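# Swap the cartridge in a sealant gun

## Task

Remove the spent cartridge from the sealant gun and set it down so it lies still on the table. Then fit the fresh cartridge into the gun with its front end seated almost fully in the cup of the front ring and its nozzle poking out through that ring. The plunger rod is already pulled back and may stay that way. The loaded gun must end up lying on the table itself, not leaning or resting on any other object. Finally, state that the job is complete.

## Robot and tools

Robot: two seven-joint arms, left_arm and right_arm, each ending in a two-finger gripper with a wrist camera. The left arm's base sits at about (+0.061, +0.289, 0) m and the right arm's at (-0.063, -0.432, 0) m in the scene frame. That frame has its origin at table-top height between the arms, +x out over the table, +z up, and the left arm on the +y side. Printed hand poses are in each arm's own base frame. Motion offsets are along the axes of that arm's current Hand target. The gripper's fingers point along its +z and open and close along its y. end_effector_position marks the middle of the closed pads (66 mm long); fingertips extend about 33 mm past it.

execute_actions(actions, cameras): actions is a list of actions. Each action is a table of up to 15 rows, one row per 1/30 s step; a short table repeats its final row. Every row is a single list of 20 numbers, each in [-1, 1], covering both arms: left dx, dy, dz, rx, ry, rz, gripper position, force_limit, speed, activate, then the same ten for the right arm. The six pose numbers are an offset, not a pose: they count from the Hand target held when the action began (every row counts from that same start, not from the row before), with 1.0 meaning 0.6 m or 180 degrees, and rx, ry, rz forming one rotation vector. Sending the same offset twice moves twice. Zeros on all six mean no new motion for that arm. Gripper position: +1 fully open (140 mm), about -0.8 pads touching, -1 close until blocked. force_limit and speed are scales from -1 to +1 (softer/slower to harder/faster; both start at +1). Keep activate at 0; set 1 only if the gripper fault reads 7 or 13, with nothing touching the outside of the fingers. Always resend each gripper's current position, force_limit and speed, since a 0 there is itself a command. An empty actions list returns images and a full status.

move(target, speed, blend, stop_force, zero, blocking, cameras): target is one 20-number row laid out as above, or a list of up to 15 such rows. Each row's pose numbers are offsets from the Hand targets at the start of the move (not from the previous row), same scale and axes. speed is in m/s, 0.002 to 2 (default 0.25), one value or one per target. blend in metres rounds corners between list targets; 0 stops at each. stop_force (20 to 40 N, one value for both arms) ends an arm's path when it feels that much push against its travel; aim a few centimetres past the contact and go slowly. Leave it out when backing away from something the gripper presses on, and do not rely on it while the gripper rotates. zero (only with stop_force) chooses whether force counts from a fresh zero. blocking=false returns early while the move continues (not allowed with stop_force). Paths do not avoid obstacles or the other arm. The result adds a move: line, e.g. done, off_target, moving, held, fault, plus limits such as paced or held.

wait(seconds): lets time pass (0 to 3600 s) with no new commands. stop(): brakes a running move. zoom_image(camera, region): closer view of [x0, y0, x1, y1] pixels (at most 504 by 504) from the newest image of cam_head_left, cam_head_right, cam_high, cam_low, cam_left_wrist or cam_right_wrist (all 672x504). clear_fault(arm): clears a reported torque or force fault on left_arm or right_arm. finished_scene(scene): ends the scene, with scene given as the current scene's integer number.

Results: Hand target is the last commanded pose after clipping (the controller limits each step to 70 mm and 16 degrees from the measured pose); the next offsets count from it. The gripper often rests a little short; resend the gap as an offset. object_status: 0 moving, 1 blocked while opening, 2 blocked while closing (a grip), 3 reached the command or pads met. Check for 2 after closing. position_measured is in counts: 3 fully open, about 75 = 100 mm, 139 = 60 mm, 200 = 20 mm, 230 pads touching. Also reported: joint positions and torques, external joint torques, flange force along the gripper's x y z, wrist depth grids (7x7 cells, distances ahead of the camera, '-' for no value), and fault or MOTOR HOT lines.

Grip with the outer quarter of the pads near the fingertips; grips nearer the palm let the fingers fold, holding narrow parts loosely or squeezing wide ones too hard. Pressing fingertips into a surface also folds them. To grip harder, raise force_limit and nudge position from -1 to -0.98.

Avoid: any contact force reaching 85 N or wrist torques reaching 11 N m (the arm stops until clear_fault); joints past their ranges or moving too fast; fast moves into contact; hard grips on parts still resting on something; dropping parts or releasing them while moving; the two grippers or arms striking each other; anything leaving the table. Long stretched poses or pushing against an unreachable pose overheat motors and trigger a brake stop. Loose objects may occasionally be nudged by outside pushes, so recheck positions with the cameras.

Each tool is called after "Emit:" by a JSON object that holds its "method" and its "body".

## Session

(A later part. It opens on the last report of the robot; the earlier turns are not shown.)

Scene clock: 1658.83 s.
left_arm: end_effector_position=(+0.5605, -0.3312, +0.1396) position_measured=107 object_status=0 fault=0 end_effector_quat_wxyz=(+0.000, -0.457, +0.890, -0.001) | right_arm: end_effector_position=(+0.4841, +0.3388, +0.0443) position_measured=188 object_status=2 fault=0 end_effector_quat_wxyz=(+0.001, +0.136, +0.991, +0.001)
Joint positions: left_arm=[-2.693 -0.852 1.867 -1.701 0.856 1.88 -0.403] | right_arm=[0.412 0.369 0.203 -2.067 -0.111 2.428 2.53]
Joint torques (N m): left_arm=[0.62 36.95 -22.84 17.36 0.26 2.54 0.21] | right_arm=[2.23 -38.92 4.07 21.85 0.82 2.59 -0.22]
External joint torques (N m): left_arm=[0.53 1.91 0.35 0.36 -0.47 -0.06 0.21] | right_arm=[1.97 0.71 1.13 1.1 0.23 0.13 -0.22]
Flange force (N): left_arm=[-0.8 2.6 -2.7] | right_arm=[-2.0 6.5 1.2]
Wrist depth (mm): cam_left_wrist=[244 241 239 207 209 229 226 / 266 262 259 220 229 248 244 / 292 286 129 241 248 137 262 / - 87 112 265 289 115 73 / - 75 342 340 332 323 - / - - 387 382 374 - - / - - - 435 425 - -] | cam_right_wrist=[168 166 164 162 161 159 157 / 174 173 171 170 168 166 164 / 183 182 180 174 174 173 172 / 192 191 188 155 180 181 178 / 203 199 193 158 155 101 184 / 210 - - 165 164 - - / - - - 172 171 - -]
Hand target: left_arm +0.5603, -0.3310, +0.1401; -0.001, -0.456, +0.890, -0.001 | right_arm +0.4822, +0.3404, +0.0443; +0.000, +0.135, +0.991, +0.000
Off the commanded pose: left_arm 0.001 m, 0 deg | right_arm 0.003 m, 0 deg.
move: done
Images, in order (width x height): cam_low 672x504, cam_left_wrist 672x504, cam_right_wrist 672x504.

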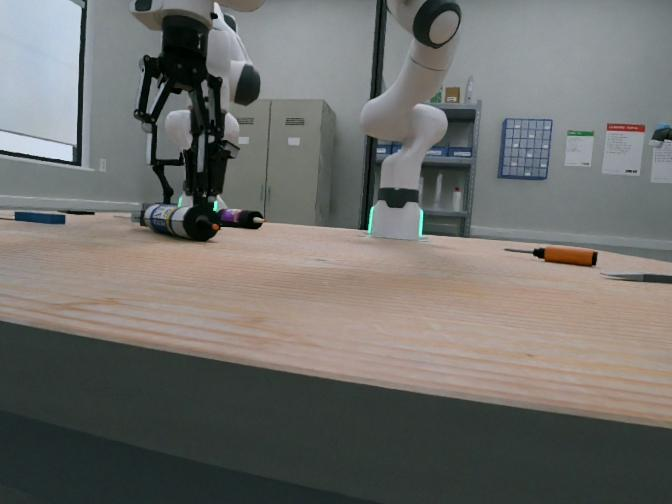

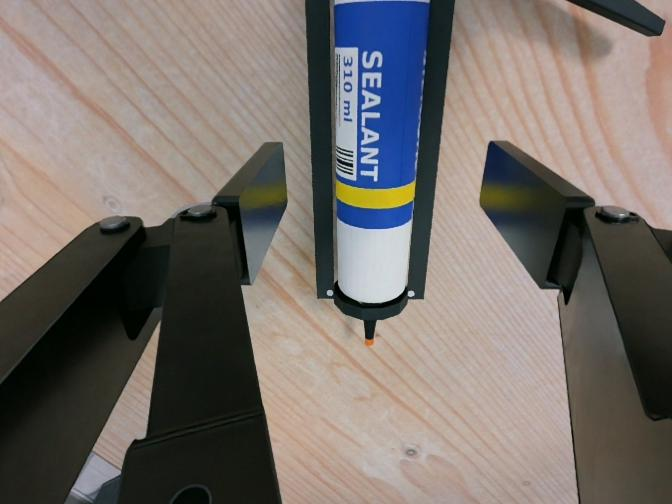

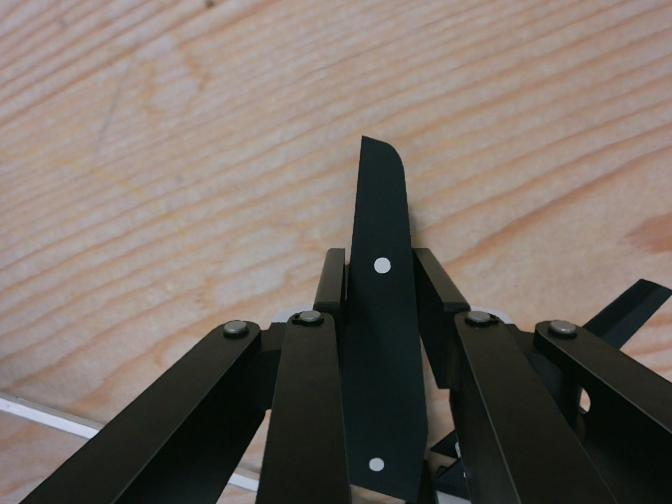

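Emit:
{"method": "move", "body": {"target": [[0,-0.0017,0.12,0,0,0.0022,0.175,-0.3,-0.7,0,0,0,0,0,0,0,-1,-0.4,-1,0],[0,-0.0017,0.129,0,0,0.0022,0.175,-0.3,-0.7,0,0,0,0,0,0,0,-1,-0.4,-1,0]], "speed": [0.12,0.04], "cameras": ["cam_left_wrist"]}}

Emit:
{"method": "execute_actions", "body": {"actions": [[[0,0,0,0,0,0,-1,-0.3,-1,0,0,0,0,0,0,0,-1,-0.4,-1,0]],[[0,0,0,0,0,0,-1,-0.3,-1,0,0,0,0,0,0,0,-1,-0.4,-1,0]],[[0,0,0,0,0,0,-1,-0.3,-1,0,0,0,0,0,0,0,-1,-0.4,-1,0]],[[0,0,0,0,0,0,-1,-0.3,-1,0,0,0,0,0,0,0,-1,-0.4,-1,0]]], "cameras": ["cam_left_wrist","cam_low"]}}

Scene clock: 1735.60 s.
left_arm: end_effector_position=(+0.5608, -0.3311, +0.0631) position_measured=107 object_status=3 fault=0 end_effector_quat_wxyz=(-0.002, -0.451, +0.892, +0.000) | right_arm: end_effector_position=(+0.4841, +0.3388, +0.0443) position_measured=188 object_status=2 fault=0 end_effector_quat_wxyz=(+0.001, +0.136, +0.991, +0.001)
Joint positions: left_arm=[-2.738 -0.935 1.972 -1.74 0.942 1.992 -0.428] | right_arm=[0.412 0.369 0.203 -2.067 -0.111 2.428 2.53]
Joint velocities: left_arm=[-0.002 0 -0.001 0.001 -0.001 0.005 -0.003] | right_arm=[within noise]
Joint torques (N m): left_arm=[-1.02 39.63 -22.86 15.34 1.16 2.93 -0.11] | right_arm=[2.24 -38.92 4.06 21.8 0.83 2.59 -0.14]
External joint torques (N m): left_arm=[-1.07 2.17 1.15 -0.2 0.46 0.34 -0.11] | right_arm=[2.19 0.71 1.31 1.04 0.23 0.14 -0.14]
Flange force (N): left_arm=[1.8 0.2 1.0] | right_arm=[-1.5 6.7 1.3]
Wrist depth (mm): cam_left_wrist=[175 173 170 132 128 164 162 / 190 188 186 146 140 178 176 / 208 205 129 154 158 138 189 / - 87 113 170 177 115 73 / - 75 246 199 210 230 - / - - 277 263 265 258 - / - - - 314 307 - -] | cam_right_wrist=[168 166 164 162 161 159 157 / 175 174 172 169 168 166 164 / 183 181 179 175 174 173 171 / 192 190 188 155 180 181 178 / 202 199 194 158 155 109 185 / 211 - - 165 164 - - / - - - 173 171 - -]
Hand target: left_arm +0.5610, -0.3318, +0.0627; -0.001, -0.453, +0.892, -0.001 | right_arm +0.4822, +0.3404, +0.0443; +0.000, +0.135, +0.991, +0.000
Off the commanded pose: left_arm 0.001 m, 0 deg | right_arm 0.003 m, 0 deg.
move: done

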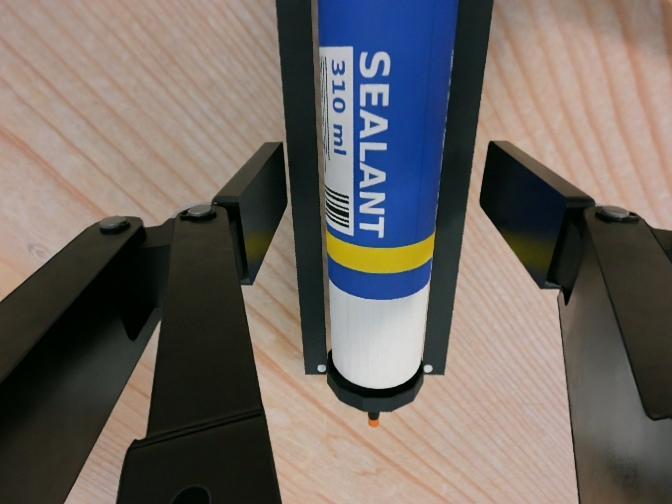

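Scene clock: 1737.80 s.
left_arm: end_effector_position=(+0.5610, -0.3313, +0.0631) position_measured=162 object_status=2 fault=0 end_effector_quat_wxyz=(-0.002, -0.451, +0.892, +0.000) | right_arm: end_effector_position=(+0.4841, +0.3388, +0.0443) position_measured=188 object_status=2 fault=0 end_effector_quat_wxyz=(+0.001, +0.136, +0.991, +0.001)
Joint positions: left_arm=[-2.738 -0.934 1.972 -1.74 0.942 1.994 -0.429] | right_arm=[0.412 0.369 0.203 -2.067 -0.111 2.428 2.53]
Joint torques (N m): left_arm=[-0.38 39.68 -22.28 15.38 0.94 3.18 -0.13] | right_arm=[2.27 -38.93 4.04 21.83 0.84 2.59 -0.21]
External joint torques (N m): left_arm=[-0.58 2.24 1.62 -0.23 0.25 0.59 -0.14] | right_arm=[2.05 0.57 1.14 1.16 0.25 0.15 -0.21]
External joint torques at the end of the 1st action: left_arm=[-0.43 2.52 1.03 -0.21 0.29 0.34 -0.14] | right_arm=[2.08 0.71 1.19 1.04 0.23 0.14 -0.17]
External joint torques at the end of the 2nd action: left_arm=[-0.5 2.66 1.16 -0.15 0.27 0.33 -0.12] | right_arm=[2.16 0.79 1.28 0.98 0.22 0.14 -0.17]
External joint torques at the end of the 3rd action: left_arm=[-0.45 2.18 1.65 -0.25 0.25 0.57 -0.14] | right_arm=[2.08 0.77 1.11 1.06 0.24 0.13 -0.23]
Flange force (N): left_arm=[1.2 1.7 1.3] | right_arm=[-1.8 6.4 1.0]
Flange force at the end of the 1st action (N): left_arm=[1.2 3.0 -0.2] | right_arm=[-1.7 6.5 1.3]
Flange force at the end of the 2nd action (N): left_arm=[1.2 2.5 -0.2] | right_arm=[-1.5 6.5 1.4]
Flange force at the end of the 3rd action (N): left_arm=[1.1 2.0 1.3] | right_arm=[-1.9 6.6 1.4]
Wrist depth (mm): cam_left_wrist=[175 173 171 132 128 163 162 / 190 188 186 145 139 177 176 / 208 205 199 146 147 189 189 / 226 77 81 166 162 79 81 / - - - 188 191 - - / - 63 - 207 218 - - / - - - 310 309 - -] | cam_right_wrist=[168 166 164 163 161 159 157 / 175 173 171 169 168 166 164 / 183 182 180 175 174 174 172 / 192 190 188 154 179 181 178 / 202 199 193 158 155 101 184 / 210 - - 165 164 - - / - - - 173 171 - -]
Hand target: left_arm +0.5610, -0.3318, +0.0627; -0.001, -0.453, +0.892, -0.001 | right_arm +0.4822, +0.3404, +0.0443; +0.000, +0.135, +0.991, +0.000
Off the commanded pose: left_arm 0.001 m, 0 deg | right_arm 0.002 m, 0 deg.
Images, in order (width x height): cam_low 672x504, cam_left_wrist 672x504.

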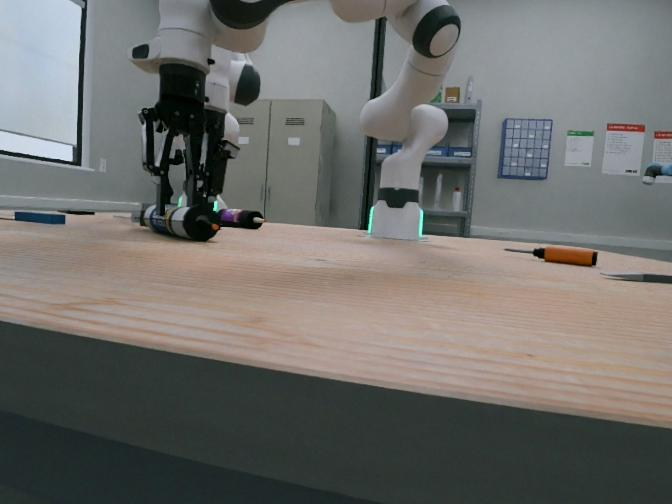

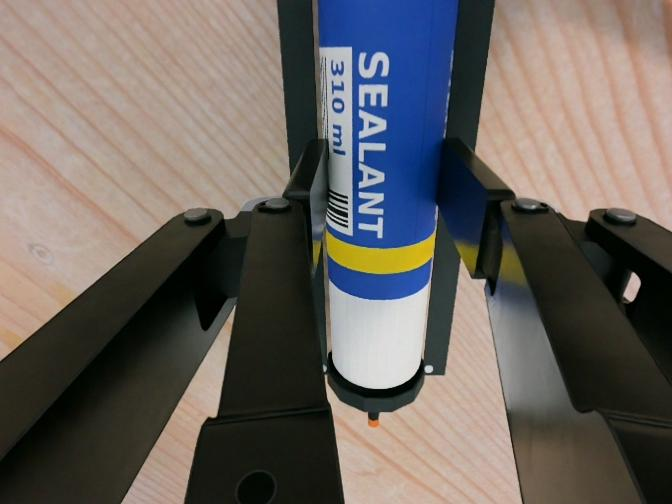

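Emit:
{"method": "move", "body": {"target": [0,0,-0.0065,0,0,0,-1,-0.3,-1,0,0,0,0,0,0,0,-1,-0.4,-1,0], "speed": 0.02, "cameras": ["cam_left_wrist","cam_low"]}}

Emit:
{"method": "zoom_image", "body": {"camera": "cam_left_wrist", "region": [325, 345, 435, 425]}}

Emit:
{"method": "zoom_image", "body": {"camera": "cam_low", "region": [130, 160, 250, 250]}}

Scene clock: 1753.23 s.
left_arm: end_effector_position=(+0.5605, -0.3310, +0.0636) position_measured=162 object_status=2 fault=0 end_effector_quat_wxyz=(-0.002, -0.452, +0.892, +0.000) | right_arm: end_effector_position=(+0.4840, +0.3388, +0.0443) position_measured=188 object_status=2 fault=0 end_effector_quat_wxyz=(+0.001, +0.136, +0.991, +0.001)
Joint positions: left_arm=[-2.737 -0.934 1.971 -1.74 0.942 1.991 -0.429] | right_arm=[0.412 0.369 0.204 -2.067 -0.111 2.428 2.53]
Joint velocities: left_arm=[0.001 -0.001 -0.001 0 -0.001 -0.004 0] | right_arm=[within noise]
Joint torques (N m): left_arm=[0.24 41.72 -24.64 15.98 0.11 2.79 -0.1] | right_arm=[2.13 -38.95 4 21.8 0.77 2.63 -0.18]
External joint torques (N m): left_arm=[0.24 4.36 -0.67 0.5 -0.57 0.2 -0.1] | right_arm=[1.93 0.58 1.11 1.1 0.18 0.18 -0.18]
Flange force (N): left_arm=[0.5 6.8 -6.7] | right_arm=[-1.7 6.2 1.1]
Wrist depth (mm): cam_left_wrist=[175 173 171 132 128 164 162 / 190 189 187 146 140 178 176 / 208 205 199 146 147 190 190 / 226 77 81 166 163 79 81 / - - - 187 190 - - / - 63 - 207 218 - - / - - - 310 307 - -] | cam_right_wrist=[168 166 164 162 161 159 158 / 175 174 171 169 168 166 164 / 183 181 179 175 174 174 172 / 192 189 187 154 179 181 178 / 202 199 193 158 155 119 184 / 210 - - 165 163 - - / - - - 173 171 - -]
Hand target: left_arm +0.5610, -0.3318, +0.0666; -0.001, -0.453, +0.892, -0.001 | right_arm +0.4822, +0.3404, +0.0443; +0.000, +0.135, +0.991, +0.000
Off the commanded pose: left_arm 0.003 m, 0 deg | right_arm 0.002 m, 0 deg.
move: done
Images, in order (width x height): cam_low 672x504, cam_left_wrist 672x504.

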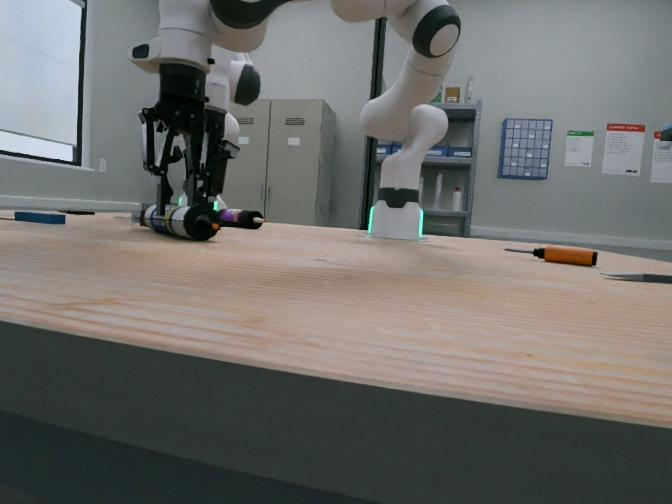

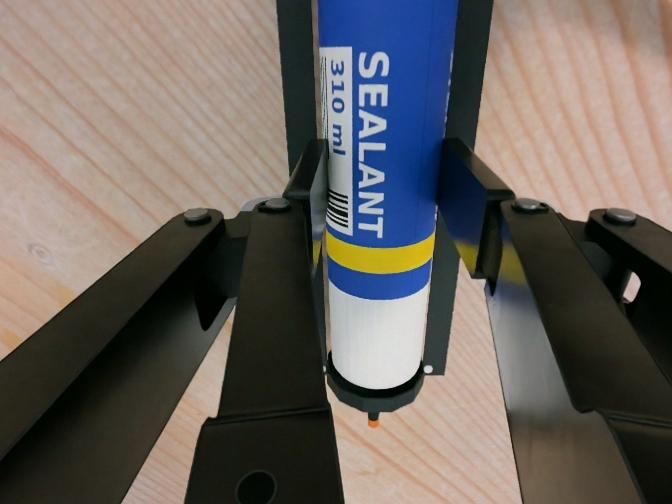

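Scaled by 4.582.

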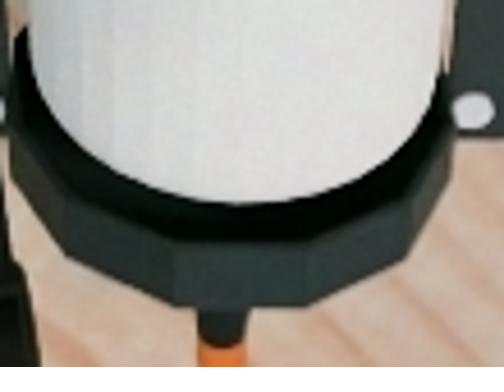

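Scaled by 4.200.

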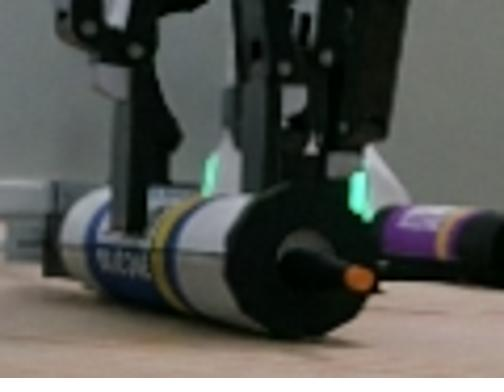

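Emit:
{"method": "move", "body": {"target": [0,0,-0.004,0,0,0,-1,-0.3,-1,0,0,0,0,0,0,0,-1,-0.4,-1,0], "speed": 0.02, "cameras": ["cam_left_wrist","cam_low"]}}

Emit:
{"method": "zoom_image", "body": {"camera": "cam_left_wrist", "region": [325, 345, 435, 425]}}

Emit:
{"method": "zoom_image", "body": {"camera": "cam_low", "region": [130, 160, 250, 250]}}

Scene clock: 1763.33 s.
left_arm: end_effector_position=(+0.5600, -0.3306, +0.0654) position_measured=162 object_status=2 fault=0 end_effector_quat_wxyz=(-0.003, -0.452, +0.892, +0.001) | right_arm: end_effector_position=(+0.4839, +0.3389, +0.0443) position_measured=188 object_status=2 fault=0 end_effector_quat_wxyz=(+0.001, +0.136, +0.991, +0.001)
Joint positions: left_arm=[-2.735 -0.932 1.967 -1.74 0.94 1.986 -0.429] | right_arm=[0.412 0.369 0.204 -2.067 -0.111 2.428 2.53]
Joint velocities: left_arm=[0.001 0 -0.001 0 0.001 -0.004 0.001] | right_arm=[within noise]
Joint torques (N m): left_arm=[0.42 41.77 -25.25 16.64 0.14 2.81 -0.01] | right_arm=[2.17 -38.93 3.91 21.87 0.74 2.64 -0.19]
External joint torques (N m): left_arm=[0.32 4.42 -1.31 1.08 -0.55 0.23 -0.01] | right_arm=[2.16 0.61 1.18 1.14 0.14 0.19 -0.19]
Flange force (N): left_arm=[0.1 5.4 -7.8] | right_arm=[-1.7 6.6 1.3]
Wrist depth (mm): cam_left_wrist=[176 175 172 132 128 167 164 / 191 191 187 145 140 179 178 / 210 207 201 146 147 192 192 / 227 77 81 167 162 79 81 / - - - 188 190 - - / - 63 - 207 221 - - / - - - 314 312 - -] | cam_right_wrist=[169 166 164 162 160 159 158 / 174 173 171 170 168 166 163 / 183 181 180 174 173 174 172 / 192 190 188 182 179 181 178 / 203 198 193 158 155 101 185 / 210 - - 165 163 - - / - - - 174 171 - -]
Hand target: left_arm +0.5610, -0.3318, +0.0690; -0.001, -0.453, +0.892, -0.001 | right_arm +0.4822, +0.3404, +0.0443; +0.000, +0.135, +0.991, +0.000
Off the commanded pose: left_arm 0.004 m, 0 deg | right_arm 0.002 m, 0 deg.
move: off_target (left_arm)
Images, in order (width x height): cam_low 672x504, cam_left_wrist 672x504.

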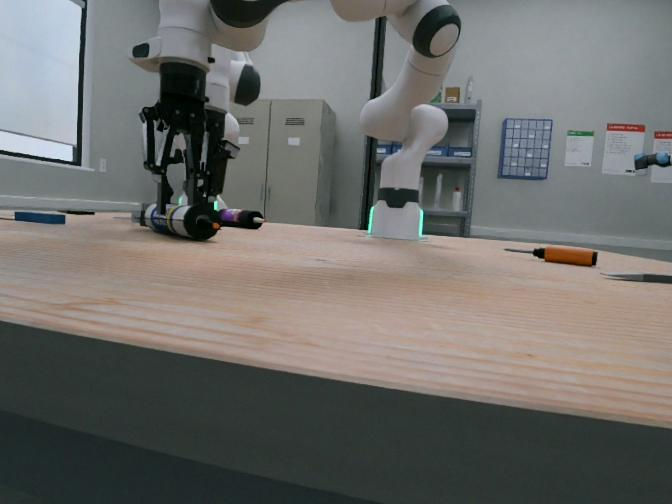

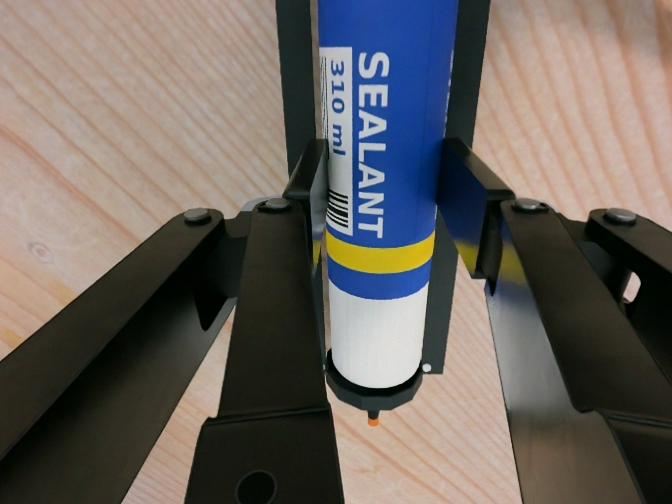

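Scaled by 4.582.

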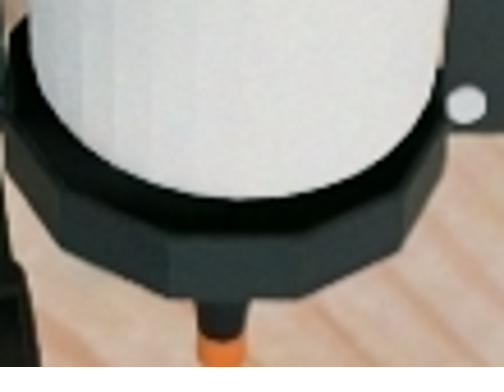

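Scaled by 4.200.

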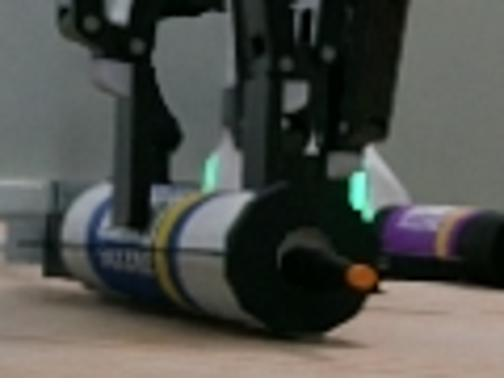

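Emit:
{"method": "move", "body": {"target": [-0.007,-0.0012,0,0,0,0,-1,-0.3,-1,0,0,0,0,0,0,0,-1,-0.4,-1,0], "speed": 0.02, "cameras": ["cam_left_wrist","cam_low"]}}

Emit:
{"method": "zoom_image", "body": {"camera": "cam_left_wrist", "region": [325, 345, 435, 425]}}

Emit:
{"method": "zoom_image", "body": {"camera": "cam_low", "region": [130, 160, 250, 250]}}

Scene clock: 1775.43 s.
left_arm: end_effector_position=(+0.5623, -0.3284, +0.0662) position_measured=162 object_status=2 fault=0 end_effector_quat_wxyz=(-0.002, -0.454, +0.891, +0.001) | right_arm: end_effector_position=(+0.4838, +0.3391, +0.0443) position_measured=188 object_status=2 fault=0 end_effector_quat_wxyz=(+0.001, +0.136, +0.991, +0.001)
Joint positions: left_arm=[-2.732 -0.933 1.966 -1.737 0.94 1.984 -0.428] | right_arm=[0.412 0.369 0.204 -2.067 -0.111 2.428 2.53]
Joint torques (N m): left_arm=[0.88 40.66 -24.68 17.28 0.42 2.75 0.2] | right_arm=[1.94 -38.93 3.74 21.82 0.79 2.46 -0.11]
External joint torques (N m): left_arm=[0.64 3.27 -0.8 1.65 -0.28 0.17 0.2] | right_arm=[1.78 0.74 0.86 1.01 0.19 -0.01 -0.11]
Flange force (N): left_arm=[-1.2 1.1 -6.0] | right_arm=[-2.1 6.3 1.1]
Wrist depth (mm): cam_left_wrist=[177 176 173 132 128 167 165 / 193 192 189 145 139 181 179 / 211 208 202 146 147 193 193 / 228 76 81 167 163 79 81 / - - - 200 192 - - / - 63 - 213 267 - - / - - - 317 312 - -] | cam_right_wrist=[169 166 165 163 161 159 157 / 175 174 171 170 168 166 163 / 183 181 179 175 174 174 172 / 192 191 188 155 179 181 178 / 202 198 193 158 155 101 184 / 210 - - 165 163 - - / - - - 174 171 - -]
Hand target: left_arm +0.5641, -0.3288, +0.0690; -0.001, -0.453, +0.892, -0.001 | right_arm +0.4822, +0.3404, +0.0443; +0.000, +0.135, +0.991, +0.000
Off the commanded pose: left_arm 0.003 m, 0 deg | right_arm 0.002 m, 0 deg.
move: done
Images, in order (width x height): cam_low 672x504, cam_left_wrist 672x504.

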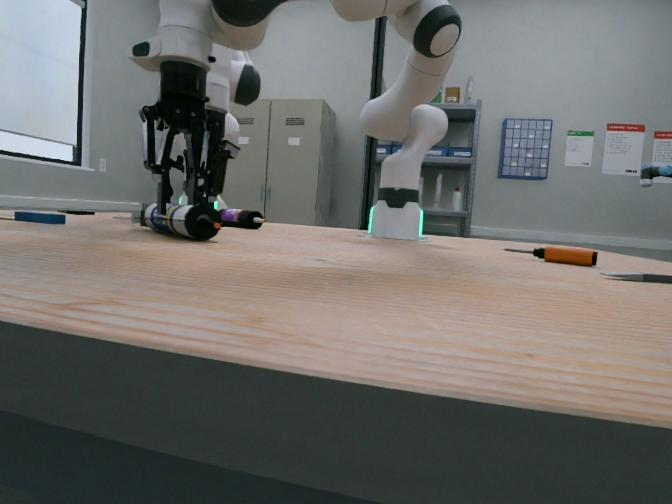

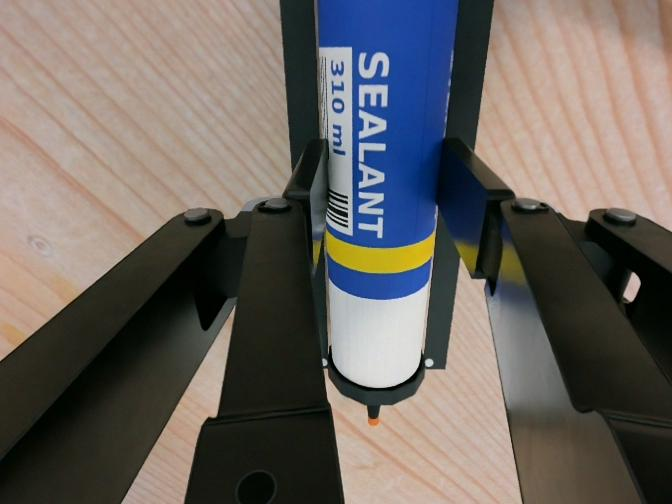

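Scaled by 4.582.

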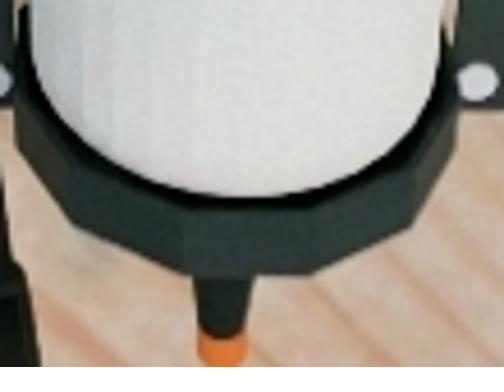

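Scaled by 4.200.

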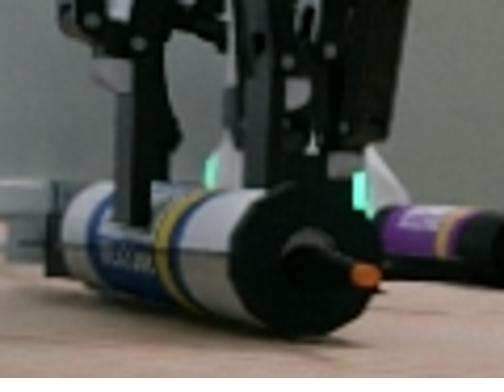

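Emit:
{"method": "move", "body": {"target": [-0.0065,0,0,0,0,0,-1,-0.3,-1,0,0,0,0,0,0,0,-1,-0.4,-1,0], "speed": 0.02, "cameras": ["cam_left_wrist","cam_low"]}}

Emit:
{"method": "zoom_image", "body": {"camera": "cam_left_wrist", "region": [325, 345, 435, 425]}}

Emit:
{"method": "zoom_image", "body": {"camera": "cam_low", "region": [130, 160, 250, 250]}}

Scene clock: 1784.13 s.
left_arm: end_effector_position=(+0.5625, -0.3278, +0.0662) position_measured=162 object_status=2 fault=0 end_effector_quat_wxyz=(-0.004, -0.453, +0.891, +0.001) | right_arm: end_effector_position=(+0.4837, +0.3393, +0.0443) position_measured=188 object_status=2 fault=0 end_effector_quat_wxyz=(+0.001, +0.136, +0.991, +0.001)
Joint positions: left_arm=[-2.73 -0.934 1.965 -1.736 0.938 1.983 -0.424] | right_arm=[0.412 0.369 0.204 -2.067 -0.111 2.428 2.53]
Joint torques (N m): left_arm=[2.15 41.19 -23.77 18.04 0.91 2.66 0.36] | right_arm=[2.01 -38.55 3.64 20.93 0.86 1.97 -0.05]
External joint torques (N m): left_arm=[2.04 3.68 0.33 2.41 0.22 0.06 0.36] | right_arm=[1.85 1.18 0.76 0.11 0.26 -0.5 -0.06]
Flange force (N): left_arm=[-3.6 0.9 -5.7] | right_arm=[-0.9 5.1 1.2]
Wrist depth (mm): cam_left_wrist=[178 176 174 132 128 166 165 / 192 191 189 145 139 181 179 / 210 207 202 146 147 192 193 / 227 77 81 166 163 79 81 / - - - 188 190 - - / - 63 - 213 266 - - / - - - 315 311 - -] | cam_right_wrist=[168 166 164 163 161 159 157 / 175 174 171 169 168 166 164 / 183 181 179 174 174 174 172 / 192 190 188 155 180 181 178 / 202 198 193 158 155 101 184 / 211 - - 165 164 - - / - - - 173 171 - -]
Hand target: left_arm +0.5664, -0.3257, +0.0689; -0.001, -0.453, +0.892, -0.001 | right_arm +0.4822, +0.3404, +0.0443; +0.000, +0.135, +0.991, +0.000
Off the commanded pose: left_arm 0.005 m, 0 deg | right_arm 0.002 m, 0 deg.
move: off_target (left_arm)
Images, in order (width x height): cam_low 672x504, cam_left_wrist 672x504.

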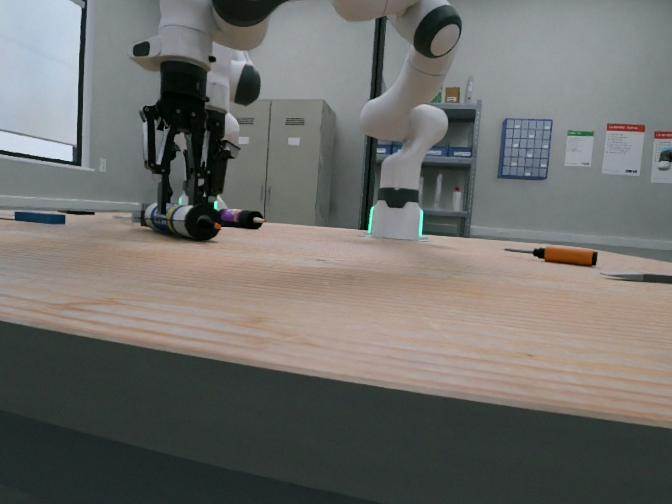

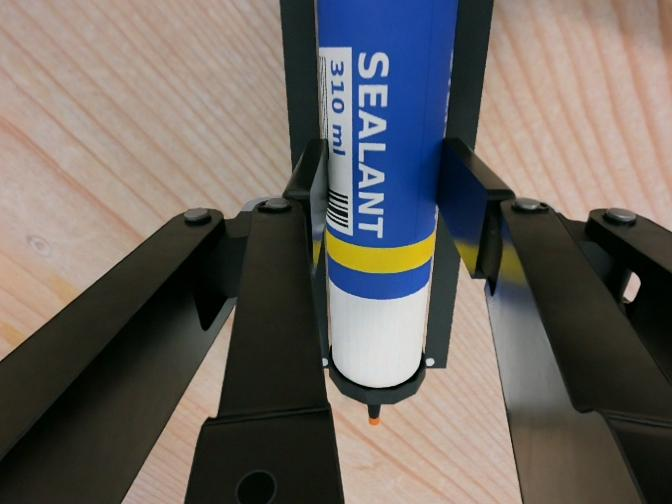

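Scaled by 4.582.

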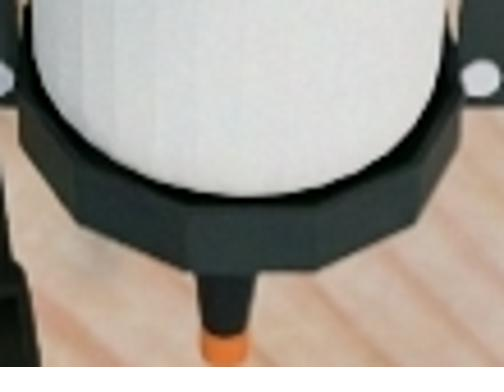

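Scaled by 4.200.

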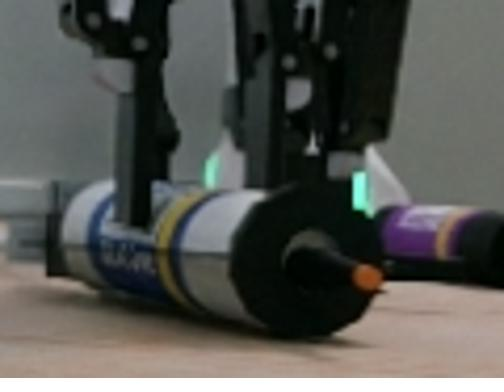

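Emit:
{"method": "execute_actions", "body": {"actions": [], "cameras": ["cam_high","cam_left_wrist","cam_head_left"]}}

Emit:
{"method": "zoom_image", "body": {"camera": "cam_high", "region": [320, 340, 390, 400]}}

Emit:
{"method": "zoom_image", "body": {"camera": "cam_left_wrist", "region": [315, 220, 445, 420]}}

Scene clock: 1824.20 s.
left_arm: end_effector_position=(+0.5624, -0.3277, +0.0662) position_measured=162 object_status=2 fault=0 end_effector_quat_wxyz=(-0.004, -0.453, +0.892, +0.001) | right_arm: end_effector_position=(+0.4837, +0.3393, +0.0443) position_measured=188 object_status=2 fault=0 end_effector_quat_wxyz=(+0.001, +0.136, +0.991, +0.001)
Joint positions: left_arm=[-2.73 -0.934 1.965 -1.736 0.938 1.983 -0.423] | right_arm=[0.412 0.369 0.204 -2.067 -0.111 2.428 2.53]
Joint velocities: within noise
Joint torques (N m): left_arm=[2.19 41.14 -23.72 18.05 0.92 2.69 0.37] | right_arm=[2.02 -38.58 3.66 20.94 0.86 1.96 -0.13]
External joint torques (N m): left_arm=[2.19 3.81 0.29 2.57 0.23 0.11 0.37] | right_arm=[1.96 0.88 0.89 0.29 0.26 -0.47 -0.13]
Flange force (N): left_arm=[-3.8 1.0 -6.0] | right_arm=[-0.8 5.1 0.6]
Wrist depth (mm): cam_left_wrist=[177 176 173 132 128 167 165 / 193 192 188 145 139 181 178 / 211 207 203 146 147 193 194 / 228 77 81 169 163 79 81 / - - - 186 192 - - / - 63 - 277 266 - - / - - - 316 312 - -] | cam_right_wrist=[169 166 164 163 161 159 158 / 175 174 171 169 168 166 164 / 183 181 179 174 173 174 172 / 192 190 188 155 179 181 178 / 202 198 193 158 155 101 185 / 211 - - 165 164 - - / - - - 172 171 - -]
Hand target: left_arm +0.5664, -0.3257, +0.0689; -0.001, -0.453, +0.892, -0.001 | right_arm +0.4822, +0.3404, +0.0443; +0.000, +0.135, +0.991, +0.000
Tool commands: left_gripper/position=-1.0 left_gripper/force_limit=-0.3 left_gripper/speed=-1.0 left_gripper/activate=+0.0 right_gripper/position=-1.0 right_gripper/force_limit=-0.4 right_gripper/speed=-1.0 right_gripper/activate=+0.0
Off the commanded pose: left_arm 0.005 m, 0 deg | right_arm 0.002 m, 0 deg.
Images, in order (width x height): cam_head_left 672x504, cam_high 672x504, cam_left_wrist 672x504.

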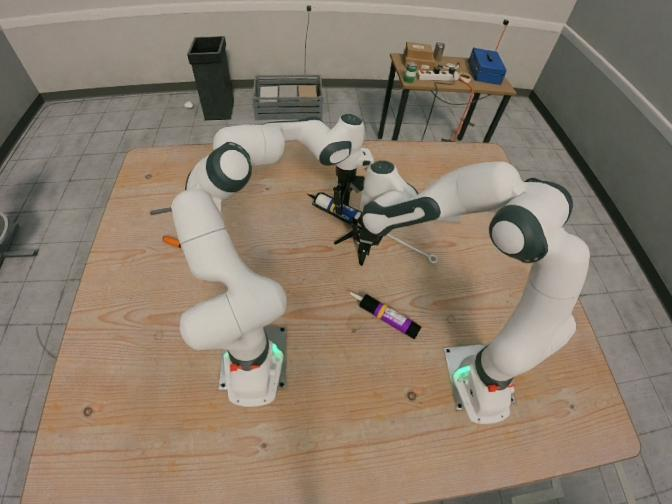

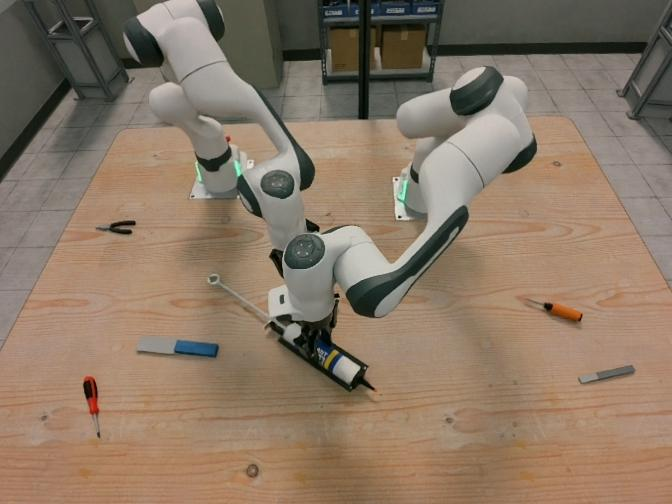

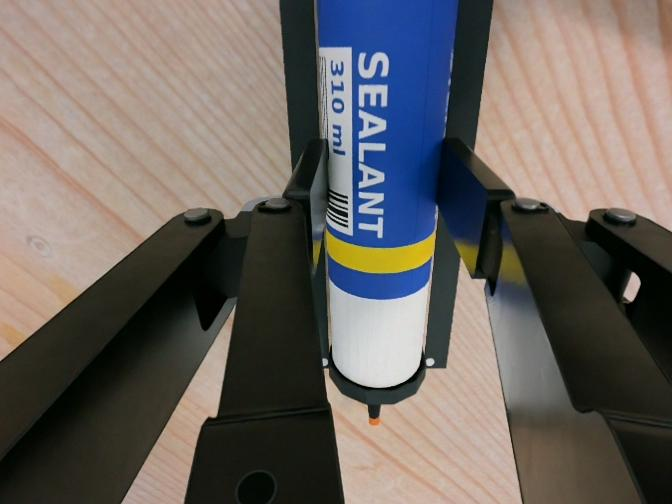

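Scaled by 7.200.

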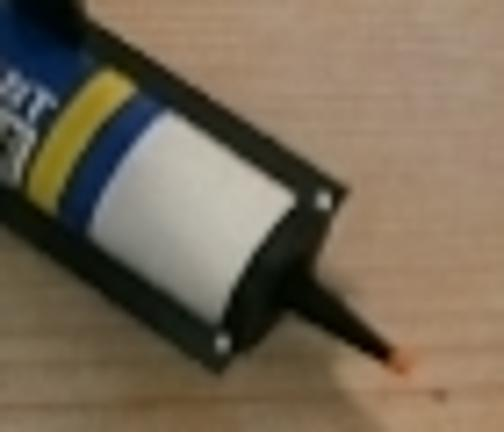

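Scaled by 2.520.

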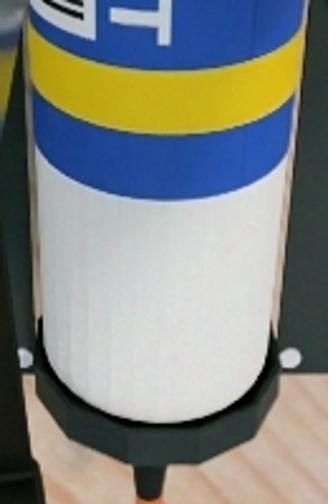

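Emit:
{"method": "move", "body": {"target": [0,0,-0.0015,0,0,0,-1,-0.3,-1,0,0,0,0,0,0,0,-1,-0.4,-1,0], "speed": 0.02}}

Emit:
{"method": "move", "body": {"target": [0,0,-0.0015,0,0,0,-1,-0.3,-1,0,0,0,0,0,0,0,-1,-0.4,-1,0], "speed": 0.02, "cameras": ["cam_left_wrist"]}}

Emit:
{"method": "zoom_image", "body": {"camera": "cam_left_wrist", "region": [325, 345, 435, 425]}}

Scene clock: 1860.97 s.
left_arm: end_effector_position=(+0.5640, -0.3255, +0.0669) position_measured=162 object_status=2 fault=0 end_effector_quat_wxyz=(-0.004, -0.454, +0.891, +0.001) | right_arm: end_effector_position=(+0.4836, +0.3393, +0.0443) position_measured=188 object_status=2 fault=0 end_effector_quat_wxyz=(+0.001, +0.136, +0.991, +0.001)
Joint positions: left_arm=[-2.726 -0.934 1.965 -1.734 0.937 1.981 -0.421] | right_arm=[0.412 0.369 0.204 -2.067 -0.111 2.428 2.53]
Joint torques (N m): left_arm=[0.44 41.43 -24.83 17.02 0.92 2.84 0.16] | right_arm=[1.99 -38.93 3.66 21.88 0.78 2.53 -0.12]
External joint torques (N m): left_arm=[0.62 4.03 -0.69 1.59 0.24 0.25 0.16] | right_arm=[1.65 0.49 0.64 1.29 0.19 0.1 -0.12]
Flange force (N): left_arm=[-0.9 2.4 -5.9] | right_arm=[-2.5 6.4 0.9]
Wrist depth (mm): cam_left_wrist=[178 176 174 132 129 167 166 / 193 192 189 146 139 182 179 / 211 208 203 146 147 193 193 / 229 76 81 167 162 79 81 / - - - 187 191 - - / - 63 - 209 273 - - / - - - 315 314 - -] | cam_right_wrist=[168 167 164 163 160 158 158 / 175 174 172 169 167 166 164 / 183 181 179 175 174 174 172 / 192 191 188 154 179 181 178 / 202 198 193 158 155 100 185 / 210 - - 165 164 - - / - - - 172 172 - -]
Hand target: left_arm +0.5664, -0.3257, +0.0698; -0.001, -0.453, +0.892, -0.001 | right_arm +0.4822, +0.3404, +0.0443; +0.000, +0.135, +0.991, +0.000
Off the commanded pose: left_arm 0.004 m, 0 deg | right_arm 0.002 m, 0 deg.
move: off_target (left_arm)

Scene clock: 1861.47 s.
left_arm: end_effector_position=(+0.5641, -0.3250, +0.0671) position_measured=162 object_status=2 fault=0 end_effector_quat_wxyz=(-0.004, -0.454, +0.891, +0.002) | right_arm: end_effector_position=(+0.4836, +0.3393, +0.0443) position_measured=188 object_status=2 fault=0 end_effector_quat_wxyz=(+0.001, +0.136, +0.991, +0.001)
Joint positions: left_arm=[-2.726 -0.934 1.964 -1.734 0.937 1.979 -0.421] | right_arm=[0.412 0.369 0.204 -2.067 -0.111 2.428 2.53]
Joint torques (N m): left_arm=[0.64 41.61 -25.38 17.05 0.76 2.83 0.19] | right_arm=[1.95 -38.91 3.63 21.89 0.78 2.62 -0.11]
External joint torques (N m): left_arm=[0.41 4.1 -1.37 1.39 0.06 0.23 0.19] | right_arm=[1.89 0.56 0.85 1.24 0.18 0.18 -0.11]
Flange force (N): left_arm=[-0.5 3.7 -7.0] | right_arm=[-2.1 6.6 1.2]
Wrist depth (mm): cam_left_wrist=[178 176 174 132 129 167 166 / 193 192 191 145 140 182 180 / 211 208 203 146 147 193 194 / 228 77 81 166 162 79 81 / - - - 187 191 - - / - 63 - 211 273 - - / - - - 315 314 - -] | cam_right_wrist=[168 166 165 163 161 158 158 / 175 174 171 170 168 166 164 / 183 181 179 175 174 174 172 / 192 190 188 155 179 181 178 / 202 199 194 158 155 101 184 / 210 - - 165 164 - - / - - - 174 171 - -]
Hand target: left_arm +0.5664, -0.3257, +0.0707; -0.001, -0.453, +0.892, -0.001 | right_arm +0.4822, +0.3404, +0.0443; +0.000, +0.135, +0.991, +0.000
Off the commanded pose: left_arm 0.004 m, 0 deg | right_arm 0.002 m, 0 deg.
move: off_target (left_arm)

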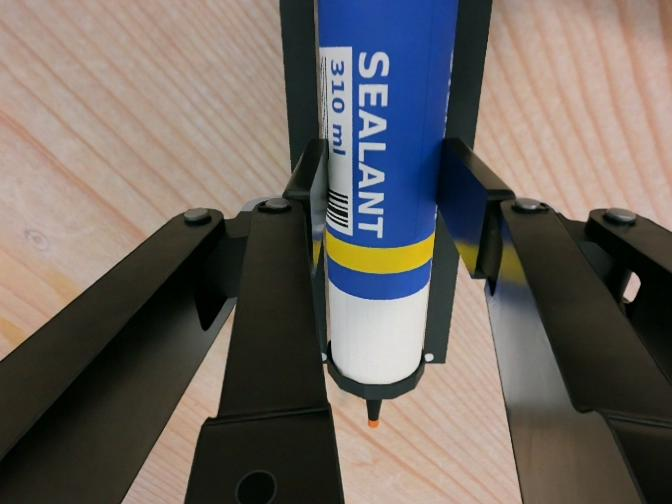

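Scaled by 4.582.

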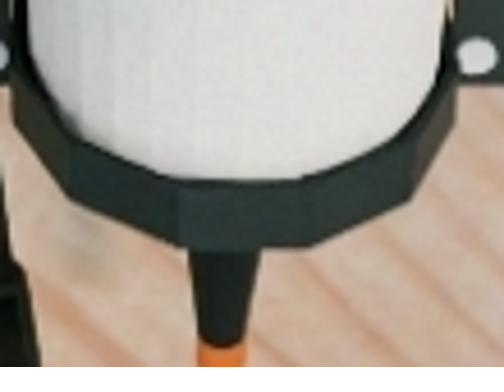

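Emit:
{"method": "move", "body": {"target": [-0.007,0,0,0,0,0,-1,-0.3,-1,0,0,0,0,0,0,0,-1,-0.4,-1,0], "speed": 0.02, "cameras": ["cam_left_wrist"]}}

Emit:
{"method": "zoom_image", "body": {"camera": "cam_left_wrist", "region": [325, 345, 435, 425]}}

Scene clock: 1893.73 s.
left_arm: end_effector_position=(+0.5653, -0.3233, +0.0675) position_measured=162 object_status=2 fault=0 end_effector_quat_wxyz=(-0.004, -0.454, +0.891, +0.001) | right_arm: end_effector_position=(+0.4835, +0.3396, +0.0443) position_measured=188 object_status=2 fault=0 end_effector_quat_wxyz=(+0.001, +0.136, +0.991, +0.001)
Joint positions: left_arm=[-2.722 -0.934 1.963 -1.733 0.937 1.979 -0.417] | right_arm=[0.412 0.369 0.205 -2.067 -0.111 2.428 2.53]
Joint velocities: left_arm=[0 0 -0.001 0.001 0.002 -0.001 0.004] | right_arm=[within noise]
Joint torques (N m): left_arm=[1.85 41.31 -24.4 17.84 0.88 2.77 0.29] | right_arm=[1.81 -38.8 3.49 20.95 0.78 1.95 -0.05]
External joint torques (N m): left_arm=[1.53 3.96 -0.54 2.23 0.19 0.2 0.29] | right_arm=[1.63 0.7 0.6 0.23 0.19 -0.5 -0.05]
Flange force (N): left_arm=[-2.6 2.0 -6.6] | right_arm=[-0.7 4.4 0.3]
Wrist depth (mm): cam_left_wrist=[178 176 175 132 128 168 166 / 194 192 189 146 140 182 180 / 213 209 203 146 147 193 195 / 229 77 81 166 163 79 81 / - - - 188 191 - - / - 63 - 236 274 - - / - - - 315 315 - -] | cam_right_wrist=[168 167 164 163 161 158 158 / 175 174 172 170 168 166 164 / 183 181 179 174 174 174 172 / 192 190 188 154 179 181 178 / 202 199 193 158 155 101 184 / 211 - - 165 164 - - / - - - 174 171 - -]
Hand target: left_arm +0.5689, -0.3223, +0.0707; -0.001, -0.453, +0.892, -0.001 | right_arm +0.4822, +0.3404, +0.0443; +0.000, +0.135, +0.991, +0.000
Off the commanded pose: left_arm 0.005 m, 0 deg | right_arm 0.002 m, 0 deg.
move: off_target (left_arm)

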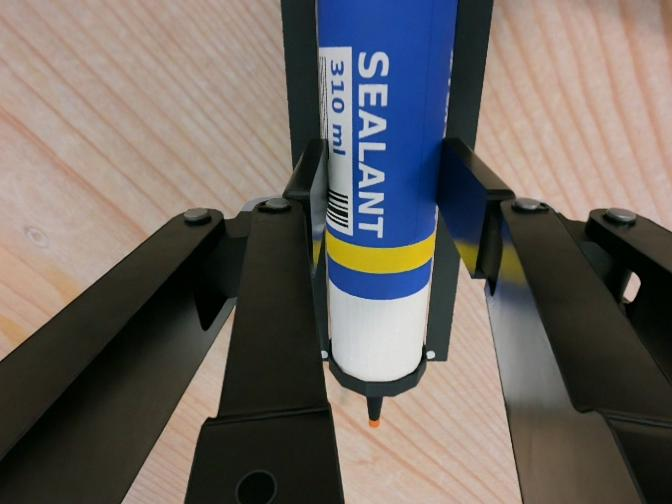

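Scaled by 4.582.

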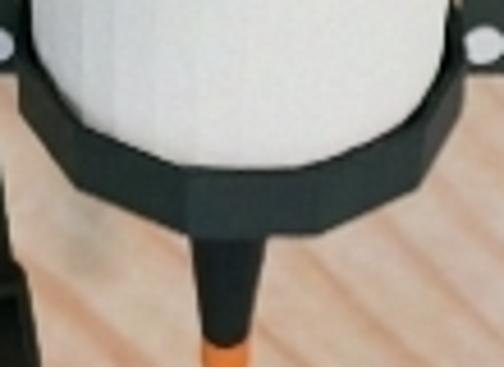

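Emit:
{"method": "move", "body": {"target": [-0.007,0,0,0,0,0,-1,-0.3,-1,0,0,0,0,0,0,0,-1,-0.4,-1,0], "speed": 0.02, "cameras": ["cam_left_wrist"]}}

Emit:
{"method": "zoom_image", "body": {"camera": "cam_left_wrist", "region": [325, 345, 435, 425]}}

Scene clock: 1906.87 s.
left_arm: end_effector_position=(+0.5694, -0.3210, +0.0734) position_measured=179 object_status=0 fault=0 end_effector_quat_wxyz=(-0.002, -0.454, +0.891, +0.000) | right_arm: end_effector_position=(+0.4840, +0.3405, +0.0451) position_measured=188 object_status=2 fault=0 end_effector_quat_wxyz=(+0.001, +0.135, +0.991, +0.002)
Joint positions: left_arm=[-2.715 -0.931 1.955 -1.727 0.936 1.972 -0.408] | right_arm=[0.412 0.368 0.206 -2.066 -0.111 2.428 2.53]
Joint velocities: left_arm=[0.001 -0.001 -0.001 0.002 0 -0.003 0.002] | right_arm=[within noise]
Joint torques (N m): left_arm=[0.88 37.31 -20.31 15.79 1.77 3.52 0.28] | right_arm=[2.02 -38.02 3.37 20.38 0.85 2.15 -0.24]
External joint torques (N m): left_arm=[0.95 -0.17 3.87 0.18 1.07 0.92 0.28] | right_arm=[1.74 1.58 0.38 -0.4 0.26 -0.32 -0.24]
Flange force (N): left_arm=[-2.2 -2.2 7.3] | right_arm=[-0.5 3.7 2.4]
Wrist depth (mm): cam_left_wrist=[184 182 180 141 137 173 171 / 200 198 195 150 150 187 185 / 219 216 210 154 152 201 201 / 239 82 82 171 170 85 82 / - - - 195 195 - - / - 61 - 280 284 - - / - - - 325 - - -] | cam_right_wrist=[168 167 164 163 161 159 158 / 174 174 172 170 169 167 165 / 183 182 180 176 174 175 172 / 192 191 189 183 180 182 179 / 203 199 194 158 155 101 185 / 211 - - 165 164 - - / - - - 174 171 - -]
Hand target: left_arm +0.5714, -0.3189, +0.0707; -0.001, -0.453, +0.892, -0.001 | right_arm +0.4822, +0.3404, +0.0443; +0.000, +0.135, +0.991, +0.000
Off the commanded pose: left_arm 0.004 m, 0 deg | right_arm 0.002 m, 0 deg.
move: off_target (left_arm)

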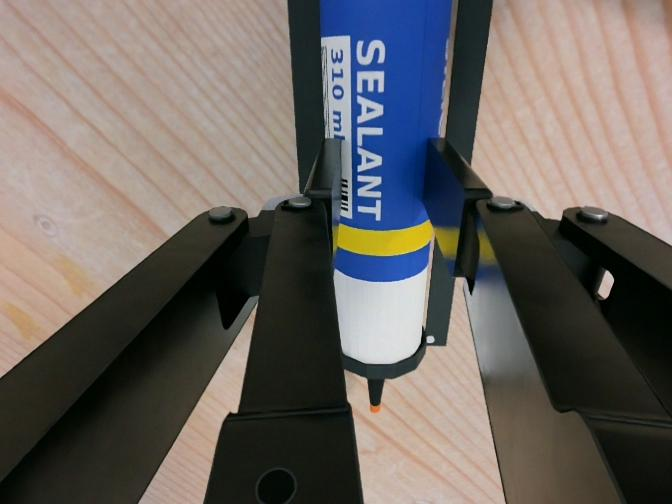

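Scaled by 4.582.

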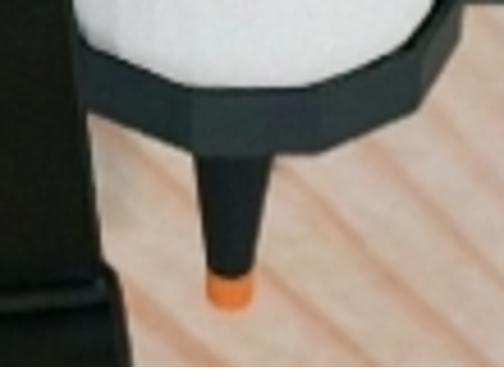

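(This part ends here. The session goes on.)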